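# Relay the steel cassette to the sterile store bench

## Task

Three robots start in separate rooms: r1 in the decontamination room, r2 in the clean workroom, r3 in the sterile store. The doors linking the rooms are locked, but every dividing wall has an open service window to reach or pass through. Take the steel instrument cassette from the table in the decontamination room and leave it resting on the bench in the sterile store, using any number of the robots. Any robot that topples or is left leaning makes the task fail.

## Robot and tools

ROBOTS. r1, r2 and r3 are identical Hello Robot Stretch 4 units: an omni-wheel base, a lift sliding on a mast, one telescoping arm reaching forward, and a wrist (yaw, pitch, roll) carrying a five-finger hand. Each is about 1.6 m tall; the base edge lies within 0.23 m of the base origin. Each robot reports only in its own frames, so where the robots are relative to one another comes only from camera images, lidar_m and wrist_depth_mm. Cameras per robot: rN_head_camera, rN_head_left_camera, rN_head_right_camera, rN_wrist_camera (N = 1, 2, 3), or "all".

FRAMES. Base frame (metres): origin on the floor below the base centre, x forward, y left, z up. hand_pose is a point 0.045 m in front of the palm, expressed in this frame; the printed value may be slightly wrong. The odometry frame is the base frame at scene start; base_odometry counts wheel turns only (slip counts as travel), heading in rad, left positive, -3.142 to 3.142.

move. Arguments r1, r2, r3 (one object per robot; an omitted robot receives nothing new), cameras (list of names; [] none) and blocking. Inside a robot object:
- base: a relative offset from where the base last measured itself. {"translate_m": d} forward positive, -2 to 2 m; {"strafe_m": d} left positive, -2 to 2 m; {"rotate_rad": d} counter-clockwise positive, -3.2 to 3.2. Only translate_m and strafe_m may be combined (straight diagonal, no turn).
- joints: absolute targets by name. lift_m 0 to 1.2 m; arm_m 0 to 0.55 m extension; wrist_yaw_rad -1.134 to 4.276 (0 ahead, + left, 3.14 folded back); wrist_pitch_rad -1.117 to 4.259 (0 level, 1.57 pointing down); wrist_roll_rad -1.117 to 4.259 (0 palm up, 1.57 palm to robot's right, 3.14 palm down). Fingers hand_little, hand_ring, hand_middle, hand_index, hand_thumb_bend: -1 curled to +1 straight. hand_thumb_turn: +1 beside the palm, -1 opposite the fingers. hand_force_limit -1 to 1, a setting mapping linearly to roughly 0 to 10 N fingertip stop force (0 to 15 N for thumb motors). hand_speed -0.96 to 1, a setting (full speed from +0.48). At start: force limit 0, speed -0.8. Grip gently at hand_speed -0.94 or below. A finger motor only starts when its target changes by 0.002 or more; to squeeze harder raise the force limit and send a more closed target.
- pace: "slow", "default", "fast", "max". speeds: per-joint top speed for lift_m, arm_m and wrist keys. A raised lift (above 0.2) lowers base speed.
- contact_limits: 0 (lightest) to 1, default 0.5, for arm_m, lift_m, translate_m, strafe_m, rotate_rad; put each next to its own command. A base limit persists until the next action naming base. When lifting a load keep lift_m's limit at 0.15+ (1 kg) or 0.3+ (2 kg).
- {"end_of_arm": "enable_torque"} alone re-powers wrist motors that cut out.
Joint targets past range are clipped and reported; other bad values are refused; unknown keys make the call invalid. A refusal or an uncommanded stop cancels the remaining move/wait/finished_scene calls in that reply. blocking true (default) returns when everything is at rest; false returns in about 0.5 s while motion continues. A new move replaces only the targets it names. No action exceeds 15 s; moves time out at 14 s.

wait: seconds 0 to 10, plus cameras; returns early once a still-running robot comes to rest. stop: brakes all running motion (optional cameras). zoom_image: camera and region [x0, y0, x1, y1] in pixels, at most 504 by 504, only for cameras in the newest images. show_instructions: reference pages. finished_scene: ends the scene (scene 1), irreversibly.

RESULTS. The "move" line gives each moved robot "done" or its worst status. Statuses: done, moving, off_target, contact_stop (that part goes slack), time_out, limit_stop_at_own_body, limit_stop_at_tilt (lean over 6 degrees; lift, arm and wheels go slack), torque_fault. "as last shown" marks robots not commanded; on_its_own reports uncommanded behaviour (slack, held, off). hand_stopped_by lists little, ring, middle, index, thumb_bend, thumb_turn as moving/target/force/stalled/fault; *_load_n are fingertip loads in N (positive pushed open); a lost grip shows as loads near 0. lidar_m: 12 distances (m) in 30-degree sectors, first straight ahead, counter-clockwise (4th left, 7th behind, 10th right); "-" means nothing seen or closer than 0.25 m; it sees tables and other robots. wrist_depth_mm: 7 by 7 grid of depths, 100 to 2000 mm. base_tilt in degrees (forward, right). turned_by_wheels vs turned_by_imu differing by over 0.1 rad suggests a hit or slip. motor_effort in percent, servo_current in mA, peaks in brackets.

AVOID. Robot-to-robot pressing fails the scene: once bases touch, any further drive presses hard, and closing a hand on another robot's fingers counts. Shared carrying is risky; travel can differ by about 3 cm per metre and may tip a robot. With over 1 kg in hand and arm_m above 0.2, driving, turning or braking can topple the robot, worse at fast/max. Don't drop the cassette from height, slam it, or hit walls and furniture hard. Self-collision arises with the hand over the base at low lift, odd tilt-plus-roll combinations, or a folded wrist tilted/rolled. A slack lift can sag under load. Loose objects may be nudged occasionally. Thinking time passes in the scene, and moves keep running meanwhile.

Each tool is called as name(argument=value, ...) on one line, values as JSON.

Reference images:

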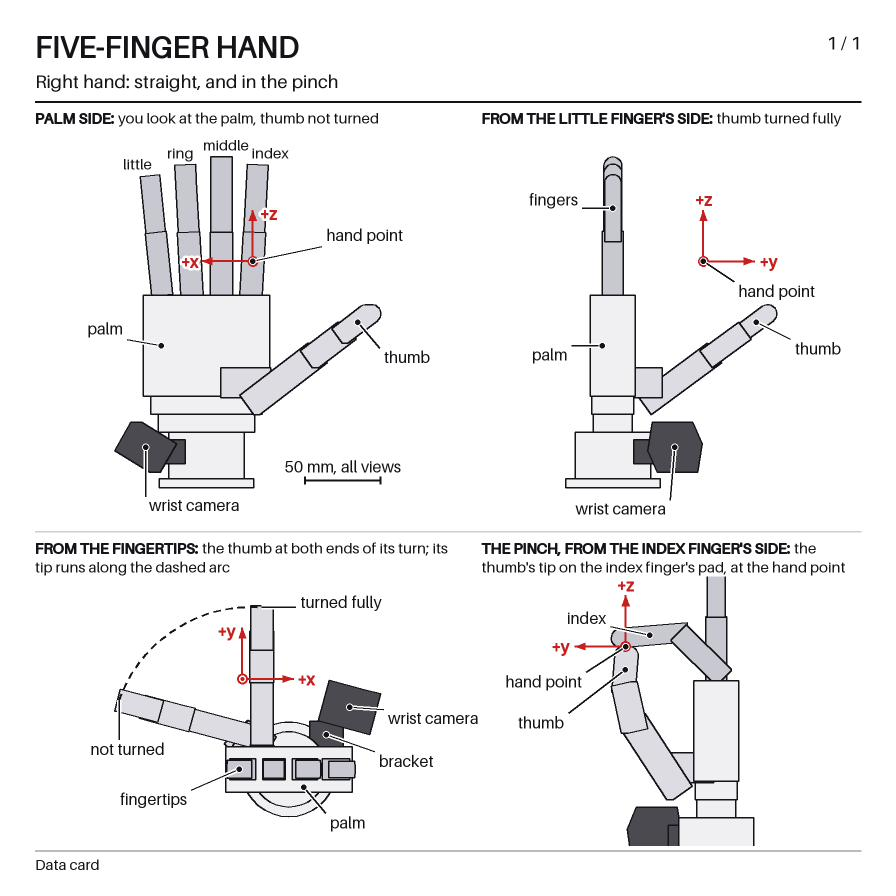

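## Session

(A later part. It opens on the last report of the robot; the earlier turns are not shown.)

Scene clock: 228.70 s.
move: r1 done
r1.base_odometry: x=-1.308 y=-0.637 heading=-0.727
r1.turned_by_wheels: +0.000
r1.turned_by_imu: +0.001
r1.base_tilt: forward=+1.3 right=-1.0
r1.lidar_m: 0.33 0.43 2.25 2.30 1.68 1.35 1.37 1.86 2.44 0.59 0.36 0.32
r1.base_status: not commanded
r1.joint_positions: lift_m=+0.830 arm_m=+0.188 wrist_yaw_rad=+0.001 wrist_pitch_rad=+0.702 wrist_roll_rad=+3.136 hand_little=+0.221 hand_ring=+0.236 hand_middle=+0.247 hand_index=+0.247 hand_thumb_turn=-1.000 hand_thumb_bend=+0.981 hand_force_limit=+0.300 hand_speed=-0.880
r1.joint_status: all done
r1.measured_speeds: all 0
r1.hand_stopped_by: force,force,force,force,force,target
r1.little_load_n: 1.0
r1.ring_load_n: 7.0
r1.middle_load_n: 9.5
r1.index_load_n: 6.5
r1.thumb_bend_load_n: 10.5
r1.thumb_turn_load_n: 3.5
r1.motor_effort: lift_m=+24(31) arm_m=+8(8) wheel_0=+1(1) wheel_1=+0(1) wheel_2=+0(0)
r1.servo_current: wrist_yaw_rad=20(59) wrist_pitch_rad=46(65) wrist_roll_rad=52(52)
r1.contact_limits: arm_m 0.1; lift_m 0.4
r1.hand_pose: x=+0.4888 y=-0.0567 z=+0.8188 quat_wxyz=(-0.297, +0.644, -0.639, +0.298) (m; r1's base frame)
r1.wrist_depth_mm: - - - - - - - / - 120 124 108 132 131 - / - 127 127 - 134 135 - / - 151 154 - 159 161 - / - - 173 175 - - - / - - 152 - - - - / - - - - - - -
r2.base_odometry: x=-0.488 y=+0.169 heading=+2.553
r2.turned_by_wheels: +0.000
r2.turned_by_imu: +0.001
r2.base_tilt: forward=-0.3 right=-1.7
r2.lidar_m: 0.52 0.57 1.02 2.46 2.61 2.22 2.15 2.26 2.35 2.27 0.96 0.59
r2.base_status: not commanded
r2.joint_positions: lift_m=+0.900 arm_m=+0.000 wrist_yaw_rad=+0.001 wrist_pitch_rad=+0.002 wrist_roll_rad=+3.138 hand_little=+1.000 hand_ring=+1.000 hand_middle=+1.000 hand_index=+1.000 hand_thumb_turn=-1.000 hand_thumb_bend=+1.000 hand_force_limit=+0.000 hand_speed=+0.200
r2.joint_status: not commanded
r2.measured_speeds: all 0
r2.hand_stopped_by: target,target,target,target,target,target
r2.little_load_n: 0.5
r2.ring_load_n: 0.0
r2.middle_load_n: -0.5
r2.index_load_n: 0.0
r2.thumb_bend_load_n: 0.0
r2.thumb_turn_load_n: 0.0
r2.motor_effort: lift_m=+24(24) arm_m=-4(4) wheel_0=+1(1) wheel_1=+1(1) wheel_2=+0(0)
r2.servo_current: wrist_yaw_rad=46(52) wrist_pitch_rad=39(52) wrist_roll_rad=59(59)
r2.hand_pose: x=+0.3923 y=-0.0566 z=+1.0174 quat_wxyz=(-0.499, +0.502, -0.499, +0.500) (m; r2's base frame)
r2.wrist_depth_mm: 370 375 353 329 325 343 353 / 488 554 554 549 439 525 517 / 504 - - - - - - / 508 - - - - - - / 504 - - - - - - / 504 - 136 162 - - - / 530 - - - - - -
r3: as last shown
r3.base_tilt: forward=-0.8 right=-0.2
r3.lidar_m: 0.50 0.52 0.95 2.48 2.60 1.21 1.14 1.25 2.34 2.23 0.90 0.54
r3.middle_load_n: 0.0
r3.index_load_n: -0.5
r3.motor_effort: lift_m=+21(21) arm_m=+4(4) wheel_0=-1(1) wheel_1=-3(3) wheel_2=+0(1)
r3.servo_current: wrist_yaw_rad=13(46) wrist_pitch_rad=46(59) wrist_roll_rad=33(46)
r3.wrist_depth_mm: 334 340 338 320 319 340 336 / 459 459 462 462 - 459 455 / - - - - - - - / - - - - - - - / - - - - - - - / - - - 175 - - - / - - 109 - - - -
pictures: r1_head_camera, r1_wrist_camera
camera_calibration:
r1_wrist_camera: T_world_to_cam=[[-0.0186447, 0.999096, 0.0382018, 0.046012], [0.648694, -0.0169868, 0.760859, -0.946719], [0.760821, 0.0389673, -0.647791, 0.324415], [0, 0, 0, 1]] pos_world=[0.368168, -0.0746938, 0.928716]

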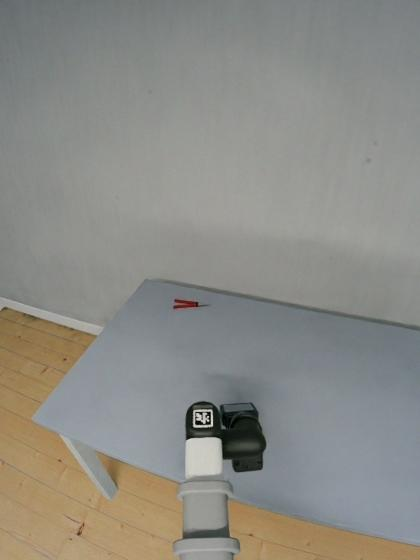

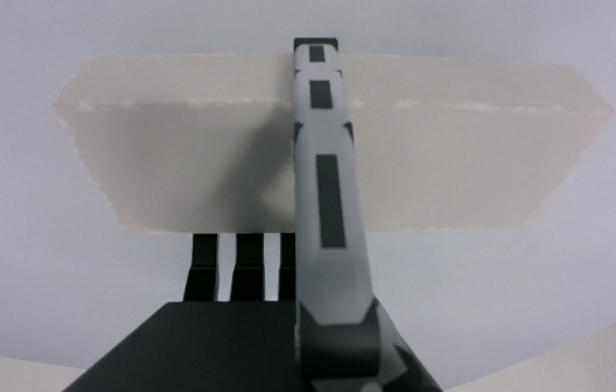

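move(r1={"joints": {"lift_m": 1.0, "arm_m": 0.02}, "speeds": {"lift_m": 0.2, "arm_m": 0.15}, "contact_limits": {"lift_m": 0.4}})

move(r1={"base": {"rotate_rad": 2.79}}, cameras=["r1_wrist_camera", "r1_head_camera", "r2_head_camera"])

Scene clock: 246.13 s.
move: r1 done
r1.base_odometry: x=-1.308 y=-0.637 heading=-0.727
r1.turned_by_wheels: +0.000
r1.turned_by_imu: +0.001
r1.base_tilt: forward=+1.4 right=-1.0
r1.lidar_m: 0.27 0.42 2.27 2.29 1.69 1.37 1.37 1.81 2.45 0.60 0.35 0.30
r1.base_status: not commanded
r1.joint_positions: lift_m=+1.000 arm_m=+0.020 wrist_yaw_rad=+0.001 wrist_pitch_rad=+0.702 wrist_roll_rad=+3.136 hand_little=+0.221 hand_ring=+0.236 hand_middle=+0.247 hand_index=+0.247 hand_thumb_turn=-1.000 hand_thumb_bend=+0.981 hand_force_limit=+0.300 hand_speed=-0.880
r1.joint_status: all done
r1.measured_speeds: all 0
r1.hand_stopped_by: force,force,force,force,force,target
r1.little_load_n: 1.0
r1.ring_load_n: 7.0
r1.middle_load_n: 9.0
r1.index_load_n: 6.5
r1.thumb_bend_load_n: 10.5
r1.thumb_turn_load_n: 3.5
r1.motor_effort: lift_m=+25(30) arm_m=-8(12) wheel_0=+0(1) wheel_1=+1(1) wheel_2=+0(0)
r1.servo_current: wrist_yaw_rad=33(65) wrist_pitch_rad=59(65) wrist_roll_rad=46(52)
r1.contact_limits: lift_m 0.4
r1.hand_pose: x=+0.3215 y=-0.0567 z=+0.9888 quat_wxyz=(-0.297, +0.644, -0.639, +0.298) (m; r1's base frame)
r1.wrist_depth_mm: - - - - 1060 1118 1138 / - 120 125 108 132 131 - / - 127 127 - 134 135 - / - 152 154 - 159 161 - / - - 174 176 - - - / - - 152 - - - - / - - - - - - -
r2, r3: as last shown
r2.base_tilt: forward=-0.3 right=-1.8
r2.lidar_m: 0.53 0.59 1.02 2.46 2.58 2.23 2.14 2.29 2.37 2.26 0.98 0.57
r2.little_load_n: 0.0
r2.middle_load_n: 0.0
r2.index_load_n: -0.5
r2.motor_effort: lift_m=+24(24) arm_m=-4(5) wheel_0=+1(1) wheel_1=+1(1) wheel_2=+0(0)
r2.servo_current: wrist_yaw_rad=52(52) wrist_pitch_rad=59(59) wrist_roll_rad=59(59)
r2.wrist_depth_mm: 373 377 353 329 325 345 351 / 488 554 554 554 439 525 508 / 504 - - - - - - / 508 - - - - - - / 508 - - - - - - / 508 - 136 162 - - - / 530 - - - - - -
r3.base_tilt: forward=-0.9 right=-0.2
r3.lidar_m: 0.50 0.51 0.95 2.49 2.60 1.19 1.16 1.24 2.35 2.22 0.91 0.53
r3.index_load_n: 0.0
r3.motor_effort: lift_m=+21(21) arm_m=+4(4) wheel_0=+0(2) wheel_1=-3(3) wheel_2=+0(1)
r3.servo_current: wrist_yaw_rad=26(52) wrist_pitch_rad=52(59) wrist_roll_rad=39(46)
r3.wrist_depth_mm: 336 338 338 317 320 338 336 / 459 459 462 459 - 459 459 / - - - - - - - / - - - - - - - / - - - - - - - / - - - 175 - - - / - - 109 - - - -
pictures: none

Scene clock: 249.17 s.
move: r1 done
r1.base_odometry: x=-1.308 y=-0.637 heading=+2.063
r1.turned_by_wheels: +2.790
r1.turned_by_imu: +2.825
r1.base_tilt: forward=+1.4 right=-1.0
r1.lidar_m: 0.28 1.36 2.12 2.47 0.48 0.34 0.33 0.37 0.46 2.27 2.10 0.31
r1.base_status: done
r1.joint_positions: lift_m=+1.000 arm_m=+0.020 wrist_yaw_rad=+0.001 wrist_pitch_rad=+0.702 wrist_roll_rad=+3.136 hand_little=+0.221 hand_ring=+0.236 hand_middle=+0.247 hand_index=+0.247 hand_thumb_turn=-1.000 hand_thumb_bend=+0.981 hand_force_limit=+0.300 hand_speed=-0.880
r1.joint_status: not commanded
r1.measured_speeds: all 0
r1.hand_stopped_by: force,force,force,force,force,target
r1.little_load_n: 1.0
r1.ring_load_n: 7.0
r1.middle_load_n: 9.0
r1.index_load_n: 6.5
r1.thumb_bend_load_n: 10.5
r1.thumb_turn_load_n: 3.5
r1.motor_effort: lift_m=+23(25) arm_m=-9(9) wheel_0=-1(7) wheel_1=+0(8) wheel_2=-1(8)
r1.servo_current: wrist_yaw_rad=46(65) wrist_pitch_rad=46(65) wrist_roll_rad=46(52)
r1.contact_limits: lift_m 0.4
r1.hand_pose: x=+0.3215 y=-0.0567 z=+0.9889 quat_wxyz=(-0.297, +0.644, -0.639, +0.298) (m; r1's base frame)
r1.wrist_depth_mm: 1078 1078 1098 1098 1098 1118 1138 / 1182 120 125 108 132 131 - / 1397 128 128 - 134 135 - / 1618 152 154 - 159 161 - / 1464 - 174 176 - - - / - - 152 - - - - / - - - - - - -
r2: as last shown
r2.base_tilt: forward=-0.2 right=-1.8
r2.lidar_m: 0.53 0.58 1.03 2.45 2.60 2.20 2.16 2.25 2.34 2.28 0.97 0.55
r2.index_load_n: 0.0
r2.servo_current: wrist_yaw_rad=52(52) wrist_pitch_rad=39(46) wrist_roll_rad=46(72)
r2.wrist_depth_mm: 373 377 353 329 325 343 353 / 488 549 554 549 436 525 512 / 508 - - - - - - / 508 - - - - - - / 508 - - - - - - / 508 - 136 162 - - - / 535 - - - - - -
r3.base_odometry: x=+2.025 y=+0.458 heading=+1.289
r3.turned_by_wheels: +0.000
r3.turned_by_imu: +0.000
r3.base_tilt: forward=-0.7 right=-0.3
r3.lidar_m: 0.50 0.51 0.96 2.49 2.60 1.20 1.16 1.25 2.34 2.22 0.93 0.55
r3.base_status: not commanded
r3.joint_positions: lift_m=+0.900 arm_m=+0.000 wrist_yaw_rad=+0.003 wrist_pitch_rad=+0.004 wrist_roll_rad=+3.137 hand_little=+1.000 hand_ring=+1.000 hand_middle=+1.000 hand_index=+1.000 hand_thumb_turn=-1.000 hand_thumb_bend=+1.000 hand_force_limit=+0.000 hand_speed=+0.200
r3.joint_status: not commanded
r3.measured_speeds: all 0
r3.hand_stopped_by: target,target,target,target,target,target
r3.little_load_n: 0.0
r3.ring_load_n: 0.0
r3.middle_load_n: 0.0
r3.index_load_n: 0.0
r3.thumb_bend_load_n: 0.0
r3.thumb_turn_load_n: 0.0
r3.motor_effort: lift_m=+21(21) arm_m=+4(4) wheel_0=-1(2) wheel_1=-3(3) wheel_2=+0(1)
r3.servo_current: wrist_yaw_rad=20(52) wrist_pitch_rad=52(59) wrist_roll_rad=46(52)
r3.hand_pose: x=+0.3922 y=-0.0563 z=+1.0168 quat_wxyz=(-0.499, +0.503, -0.499, +0.499) (m; r3's base frame)
r3.wrist_depth_mm: 336 338 340 319 319 340 338 / 459 462 462 462 - 462 459 / - - - - - - - / - - - - - - - / - - - - - - - / - - - 175 - - - / - - 109 - - - -
pictures: r1_head_camera, r1_wrist_camera, r2_head_camera
camera_calibration:
r1_wrist_camera: T_world_to_cam=[[-0.0186468, 0.999096, 0.0381992, 0.0363979], [0.648694, -0.0169835, 0.76086, -0.967615], [0.760821, 0.0389673, -0.647791, 0.56189], [0, 0, 0, 1]] pos_world=[0.200868, -0.0746938, 1.09882]

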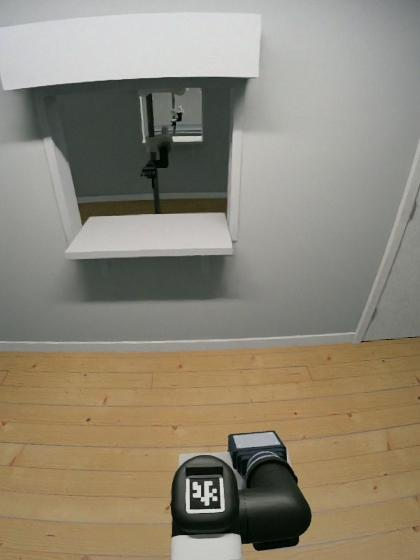

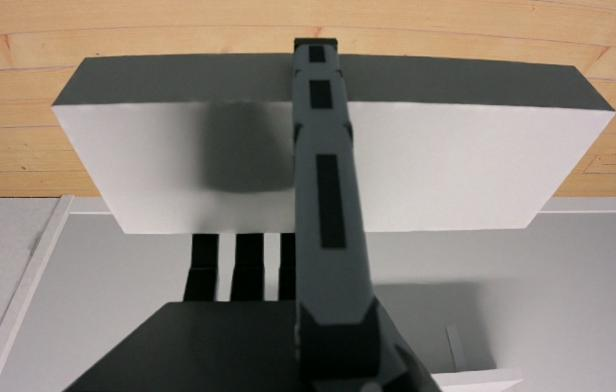

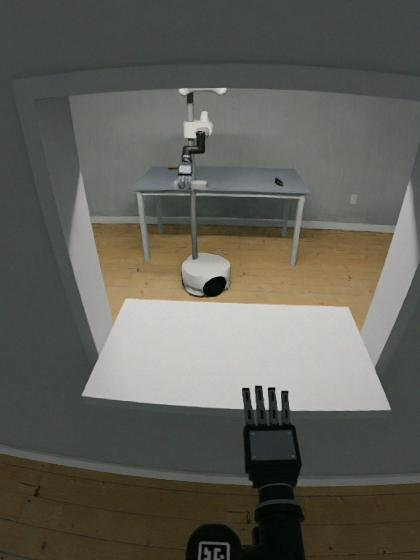

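move(r1={"base": {"translate_m": 0.95, "strafe_m": 0.30}}, r2={"joints": {"wrist_pitch_rad": 0.7, "lift_m": 1.0}}, r3={"joints": {"wrist_pitch_rad": 0.7, "lift_m": 1.0}}, cameras=["r1_head_camera", "r1_wrist_camera", "r2_head_camera"])

Scene clock: 263.73 s.
move: r1 done; r2 done; r3 done
r1.base_odometry: x=-2.021 y=+0.058 heading=+2.063
r1.turned_by_wheels: +0.000
r1.turned_by_imu: +0.000
r1.base_tilt: forward=+1.3 right=-1.1
r1.lidar_m: 0.25 0.35 0.52 2.07 2.25 1.35 1.28 1.31 2.67 2.18 0.48 0.29
r1.base_status: done
r1.joint_positions: lift_m=+1.000 arm_m=+0.020 wrist_yaw_rad=+0.001 wrist_pitch_rad=+0.702 wrist_roll_rad=+3.136 hand_little=+0.221 hand_ring=+0.236 hand_middle=+0.247 hand_index=+0.247 hand_thumb_turn=-1.000 hand_thumb_bend=+0.981 hand_force_limit=+0.300 hand_speed=-0.880
r1.joint_status: not commanded
r1.measured_speeds: all 0
r1.hand_stopped_by: force,force,force,force,force,target
r1.little_load_n: 1.0
r1.ring_load_n: 7.0
r1.middle_load_n: 9.5
r1.index_load_n: 6.5
r1.thumb_bend_load_n: 10.5
r1.thumb_turn_load_n: 3.5
r1.motor_effort: lift_m=+23(24) arm_m=-8(9) wheel_0=+1(5) wheel_1=+1(10) wheel_2=+0(10)
r1.servo_current: wrist_yaw_rad=39(59) wrist_pitch_rad=52(72) wrist_roll_rad=46(59)
r1.contact_limits: lift_m 0.4
r1.hand_pose: x=+0.3215 y=-0.0567 z=+0.9889 quat_wxyz=(-0.297, +0.644, -0.639, +0.298) (m; r1's base frame)
r1.wrist_depth_mm: - - - - - - - / - 120 125 108 132 131 - / 301 127 127 - 134 135 - / 345 158 154 - 159 161 163 / 424 427 174 176 - 449 462 / 554 521 153 - - 597 - / - - - - - - -
r2.base_odometry: x=-0.488 y=+0.169 heading=+2.553
r2.turned_by_wheels: +0.000
r2.turned_by_imu: +0.002
r2.base_tilt: forward=-0.2 right=-1.7
r2.lidar_m: 0.53 0.55 1.01 2.44 2.61 2.23 2.14 2.26 2.34 2.26 0.97 0.56
r2.base_status: not commanded
r2.joint_positions: lift_m=+1.000 arm_m=+0.000 wrist_yaw_rad=+0.001 wrist_pitch_rad=+0.698 wrist_roll_rad=+3.138 hand_little=+1.000 hand_ring=+1.000 hand_middle=+1.000 hand_index=+1.000 hand_thumb_turn=-1.000 hand_thumb_bend=+1.000 hand_force_limit=+0.000 hand_speed=+0.200
r2.joint_status: all done
r2.measured_speeds: all 0
r2.hand_stopped_by: target,target,target,target,target,target
r2.little_load_n: 0.0
r2.ring_load_n: 0.0
r2.middle_load_n: 0.0
r2.index_load_n: 0.0
r2.thumb_bend_load_n: 0.0
r2.thumb_turn_load_n: 0.5
r2.motor_effort: lift_m=+24(29) arm_m=-4(5) wheel_0=+1(2) wheel_1=+1(1) wheel_2=+0(0)
r2.servo_current: wrist_yaw_rad=46(59) wrist_pitch_rad=39(72) wrist_roll_rad=46(72)
r2.hand_pose: x=+0.3018 y=-0.0567 z=+0.9894 quat_wxyz=(-0.298, +0.643, -0.639, +0.299) (m; r2's base frame)
r2.wrist_depth_mm: - - - 1042 - 1042 - / - 842 - - - 891 - / - 699 - - - - - / 439 640 654 654 - 668 676 / 462 455 445 442 - 442 445 / 530 591 136 162 - 554 554 / 530 - - - - - 676
r3.base_odometry: x=+2.025 y=+0.458 heading=+1.289
r3.turned_by_wheels: +0.000
r3.turned_by_imu: +0.000
r3.base_tilt: forward=-0.7 right=+0.0
r3.lidar_m: 0.49 0.54 0.96 2.48 2.60 1.21 1.15 1.23 2.34 2.22 0.92 0.53
r3.base_status: not commanded
r3.joint_positions: lift_m=+1.000 arm_m=+0.000 wrist_yaw_rad=+0.003 wrist_pitch_rad=+0.701 wrist_roll_rad=+3.137 hand_little=+1.000 hand_ring=+1.000 hand_middle=+1.000 hand_index=+1.000 hand_thumb_turn=-1.000 hand_thumb_bend=+1.000 hand_force_limit=+0.000 hand_speed=+0.200
r3.joint_status: all done
r3.measured_speeds: all 0
r3.hand_stopped_by: target,target,target,target,target,target
r3.little_load_n: 0.0
r3.ring_load_n: 0.0
r3.middle_load_n: 0.0
r3.index_load_n: 0.0
r3.thumb_bend_load_n: 0.0
r3.thumb_turn_load_n: 0.0
r3.motor_effort: lift_m=+22(27) arm_m=+4(4) wheel_0=-1(2) wheel_1=-3(3) wheel_2=+1(1)
r3.servo_current: wrist_yaw_rad=26(46) wrist_pitch_rad=39(72) wrist_roll_rad=39(46)
r3.hand_pose: x=+0.3014 y=-0.0565 z=+0.9890 quat_wxyz=(-0.298, +0.644, -0.639, +0.298) (m; r3's base frame)
r3.wrist_depth_mm: - - - 1060 - - 1078 / - - - - - - - / - - - - - - - / 410 413 410 - - 621 - / 427 424 424 421 - 421 424 / 512 512 193 - - 512 508 / - - 110 - - - -
pictures: r1_head_camera, r1_wrist_camera, r2_head_camera
camera_calibration:
r1_wrist_camera: T_world_to_cam=[[-0.0186468, 0.999096, 0.0381992, 0.0363979], [0.648694, -0.0169835, 0.76086, -0.967615], [0.760821, 0.0389673, -0.647791, 0.56189], [0, 0, 0, 1]] pos_world=[0.200868, -0.0746938, 1.09882]

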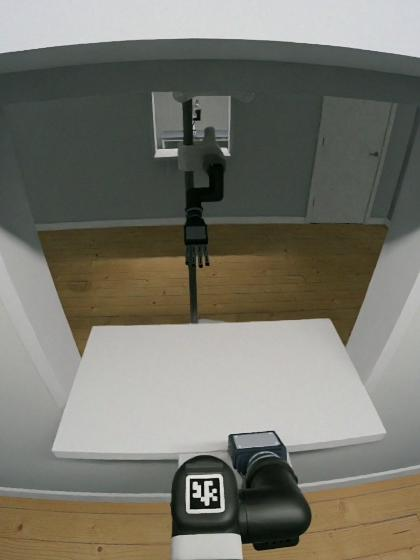

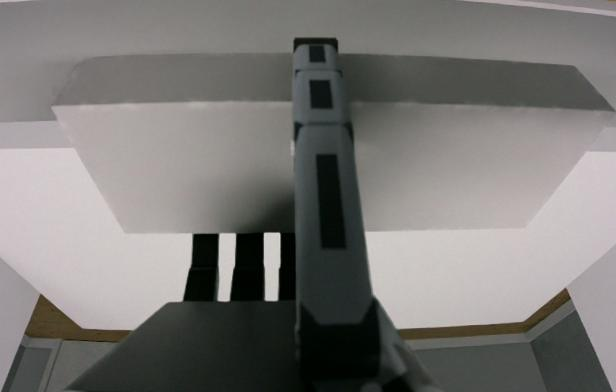

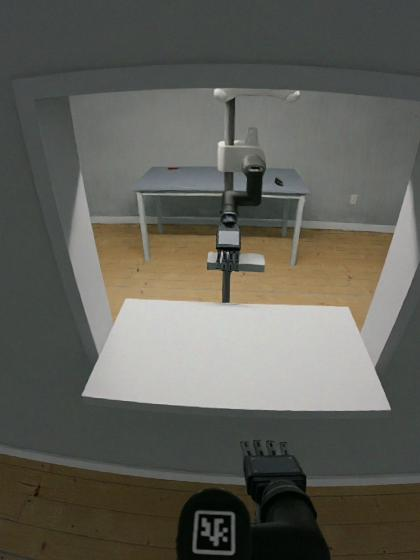

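move(r1={"joints": {"arm_m": 0.325, "lift_m": 0.93}, "speeds": {"arm_m": 0.2, "lift_m": 0.06}, "contact_limits": {"arm_m": 0.2, "lift_m": 0.3}}, r2={"base": {"rotate_rad": 0.0}}, cameras=["r1_head_camera", "r1_wrist_camera", "r2_head_camera"])

Scene clock: 276.40 s.
move: r1 done; r2 done
r1.base_odometry: x=-2.021 y=+0.058 heading=+2.063
r1.turned_by_wheels: +0.000
r1.turned_by_imu: +0.002
r1.base_tilt: forward=+1.5 right=-1.0
r1.lidar_m: 0.31 0.36 0.52 2.07 2.30 1.35 1.27 1.32 2.65 2.20 0.50 0.35
r1.base_status: not commanded
r1.joint_positions: lift_m=+0.930 arm_m=+0.325 wrist_yaw_rad=+0.001 wrist_pitch_rad=+0.702 wrist_roll_rad=+3.136 hand_little=+0.221 hand_ring=+0.236 hand_middle=+0.247 hand_index=+0.247 hand_thumb_turn=-1.000 hand_thumb_bend=+0.981 hand_force_limit=+0.300 hand_speed=-0.880
r1.joint_status: all done
r1.measured_speeds: all 0
r1.hand_stopped_by: force,force,force,force,force,target
r1.little_load_n: 1.0
r1.ring_load_n: 7.0
r1.middle_load_n: 9.5
r1.index_load_n: 6.5
r1.thumb_bend_load_n: 10.0
r1.thumb_turn_load_n: 3.5
r1.motor_effort: lift_m=+18(26) arm_m=+8(11) wheel_0=+1(2) wheel_1=+1(1) wheel_2=+0(0)
r1.servo_current: wrist_yaw_rad=20(59) wrist_pitch_rad=59(72) wrist_roll_rad=46(52)
r1.contact_limits: arm_m 0.2; lift_m 0.3
r1.hand_pose: x=+0.6258 y=-0.0567 z=+0.9193 quat_wxyz=(-0.297, +0.644, -0.639, +0.298) (m; r1's base frame)
r1.wrist_depth_mm: 155 157 160 154 163 163 - / 167 120 125 108 132 131 - / 200 128 128 - 134 135 - / 237 158 154 - 159 161 163 / 293 294 174 176 - 310 319 / - - 153 - - - - / - - - - - - -
r2.base_odometry: x=-0.488 y=+0.169 heading=+2.553
r2.turned_by_wheels: +0.000
r2.turned_by_imu: +0.001
r2.base_tilt: forward=-0.3 right=-1.7
r2.lidar_m: 0.52 0.58 1.04 2.48 2.61 2.23 2.15 2.25 2.33 2.25 0.99 0.57
r2.base_status: done
r2.joint_positions: lift_m=+1.000 arm_m=+0.000 wrist_yaw_rad=+0.001 wrist_pitch_rad=+0.698 wrist_roll_rad=+3.138 hand_little=+1.000 hand_ring=+1.000 hand_middle=+1.000 hand_index=+1.000 hand_thumb_turn=-1.000 hand_thumb_bend=+1.000 hand_force_limit=+0.000 hand_speed=+0.200
r2.joint_status: not commanded
r2.measured_speeds: all 0
r2.hand_stopped_by: target,target,target,target,target,target
r2.little_load_n: 0.0
r2.ring_load_n: 0.0
r2.middle_load_n: 0.0
r2.index_load_n: 0.0
r2.thumb_bend_load_n: 0.0
r2.thumb_turn_load_n: 0.0
r2.motor_effort: lift_m=+24(25) arm_m=-4(5) wheel_0=+0(1) wheel_1=+0(2) wheel_2=+0(1)
r2.servo_current: wrist_yaw_rad=46(52) wrist_pitch_rad=46(52) wrist_roll_rad=52(59)
r2.hand_pose: x=+0.3018 y=-0.0567 z=+0.9894 quat_wxyz=(-0.298, +0.643, -0.639, +0.299) (m; r2's base frame)
r2.wrist_depth_mm: - - - 1042 - 1042 - / - 831 - - - 878 - / - 707 - - - - - / 439 640 647 654 - 668 676 / 462 455 445 442 - 442 445 / 530 597 136 162 - 554 554 / 530 - - - - - 683
r3: as last shown
r3.base_tilt: forward=-0.6 right=+0.0
r3.lidar_m: 0.49 0.52 0.96 2.48 2.59 1.22 1.15 1.24 2.33 2.22 0.92 0.53
r3.motor_effort: lift_m=+22(22) arm_m=+4(4) wheel_0=-1(2) wheel_1=-3(3) wheel_2=+1(1)
r3.servo_current: wrist_yaw_rad=26(52) wrist_pitch_rad=46(59) wrist_roll_rad=46(46)
r3.wrist_depth_mm: - - - 1042 - - 1060 / - - - - - - - / - - - - - - - / 410 410 413 - - 627 - / 421 421 424 421 - 421 421 / 512 512 194 - - 508 508 / - - 110 - - - -
pictures: r1_head_camera, r1_wrist_camera, r2_head_camera
camera_calibration:
r1_wrist_camera: T_world_to_cam=[[-0.0186447, 0.999096, 0.0382018, 0.0447271], [0.648694, -0.0169868, 0.760859, -1.11206], [0.760821, 0.0389673, -0.647791, 0.285286], [0, 0, 0, 1]] pos_world=[0.505168, -0.0746938, 1.02922]

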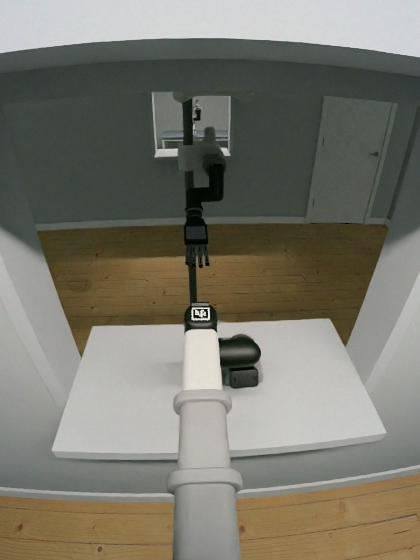

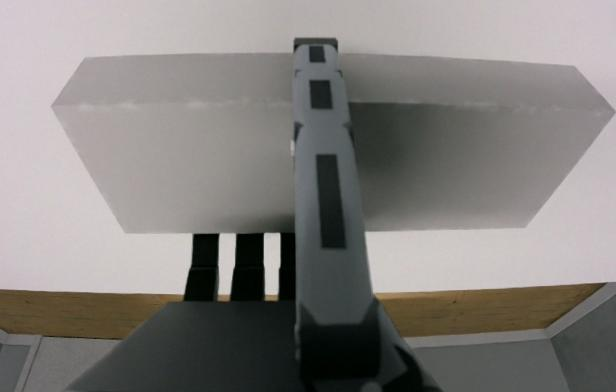

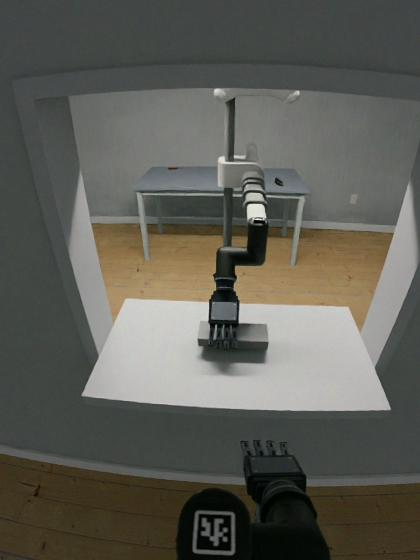

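move(r1={"joints": {"lift_m": 0.912}, "speeds": {"lift_m": 0.05}, "contact_limits": {"lift_m": 0.0}}, cameras=["r2_head_camera", "r1_wrist_camera"])

zoom_image(camera="r2_head_camera", region=[170, 280, 300, 390])

Scene clock: 282.43 s.
move: r1 done
r1.base_odometry: x=-2.021 y=+0.058 heading=+2.063
r1.turned_by_wheels: +0.000
r1.turned_by_imu: +0.001
r1.base_tilt: forward=+1.4 right=-1.1
r1.lidar_m: 0.32 0.35 0.51 2.05 2.27 1.34 1.28 1.33 2.68 2.19 0.52 0.34
r1.base_status: not commanded
r1.joint_positions: lift_m=+0.912 arm_m=+0.325 wrist_yaw_rad=+0.001 wrist_pitch_rad=+0.702 wrist_roll_rad=+3.136 hand_little=+0.221 hand_ring=+0.236 hand_middle=+0.247 hand_index=+0.247 hand_thumb_turn=-1.000 hand_thumb_bend=+0.981 hand_force_limit=+0.300 hand_speed=-0.880
r1.joint_status: all done
r1.measured_speeds: all 0
r1.hand_stopped_by: force,force,force,force,force,target
r1.little_load_n: 1.0
r1.ring_load_n: 7.0
r1.middle_load_n: 9.5
r1.index_load_n: 6.5
r1.thumb_bend_load_n: 10.5
r1.thumb_turn_load_n: 3.5
r1.motor_effort: lift_m=+18(21) arm_m=+8(9) wheel_0=+1(2) wheel_1=+1(1) wheel_2=+0(0)
r1.servo_current: wrist_yaw_rad=52(52) wrist_pitch_rad=52(65) wrist_roll_rad=46(52)
r1.contact_limits: arm_m 0.2; lift_m 0
r1.hand_pose: x=+0.6258 y=-0.0567 z=+0.9013 quat_wxyz=(-0.297, +0.644, -0.639, +0.298) (m; r1's base frame)
r1.wrist_depth_mm: 138 139 139 140 144 141 - / 149 120 125 108 132 132 - / 177 127 127 - 134 135 - / 211 158 154 - 159 161 163 / 259 259 175 176 - 274 278 / - 317 153 - - 343 - / - - - - - - -
r2, r3: as last shown
r2.base_tilt: forward=-0.3 right=-1.8
r2.lidar_m: 0.53 0.57 1.03 2.46 2.61 2.24 2.16 2.25 2.34 2.27 0.97 0.55
r2.motor_effort: lift_m=+24(25) arm_m=-4(4) wheel_0=+0(0) wheel_1=+0(0) wheel_2=+0(0)
r2.servo_current: wrist_yaw_rad=46(52) wrist_pitch_rad=39(52) wrist_roll_rad=46(59)
r2.wrist_depth_mm: - - - 1042 - 1042 - / - 842 - - - 891 - / - 707 - - - - - / 442 640 647 661 - 668 676 / 462 455 452 442 - 442 442 / 530 597 136 163 - 559 554 / 530 - - - - - 683
r3.base_tilt: forward=-0.9 right=-0.1
r3.lidar_m: 0.49 0.53 0.95 2.49 2.60 1.20 1.14 1.25 2.33 2.22 0.93 0.53
r3.middle_load_n: -0.5
r3.motor_effort: lift_m=+22(22) arm_m=+4(4) wheel_0=-1(1) wheel_1=-3(3) wheel_2=+1(1)
r3.servo_current: wrist_yaw_rad=26(46) wrist_pitch_rad=46(52) wrist_roll_rad=46(46)
r3.wrist_depth_mm: - - - 1025 - - 1060 / - - - - - - - / - - - - - - - / 407 410 413 - - 615 - / 424 424 424 421 - 421 427 / 517 508 194 - - 508 512 / - - 109 - - - -
pictures: r1_wrist_camera, r2_head_camera
camera_calibration:
r1_wrist_camera: T_world_to_cam=[[-0.0186447, 0.999096, 0.0382018, 0.0454147], [0.648694, -0.0169868, 0.760859, -1.09836], [0.760821, 0.0389673, -0.647791, 0.273626], [0, 0, 0, 1]] pos_world=[0.505168, -0.0746938, 1.01122]

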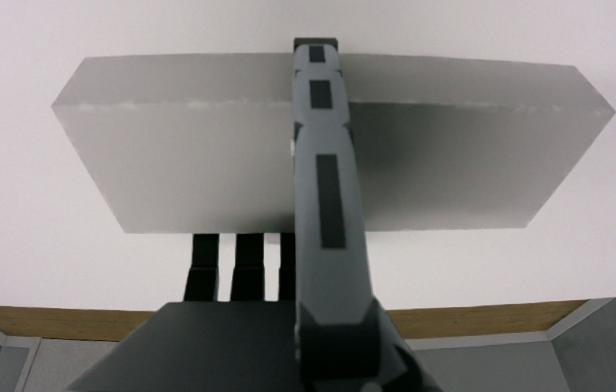

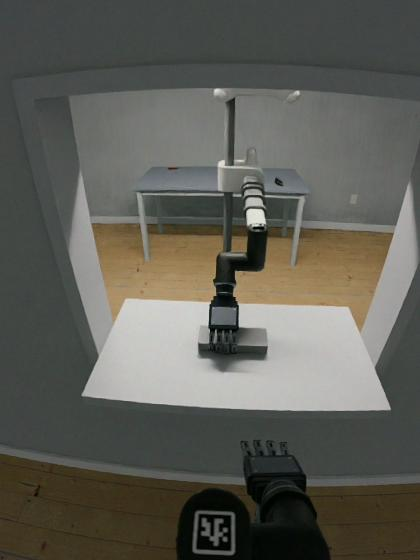

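Scaled by 3.877 from the camera's 420x560 image, which has a finer 1200x1600 frame.

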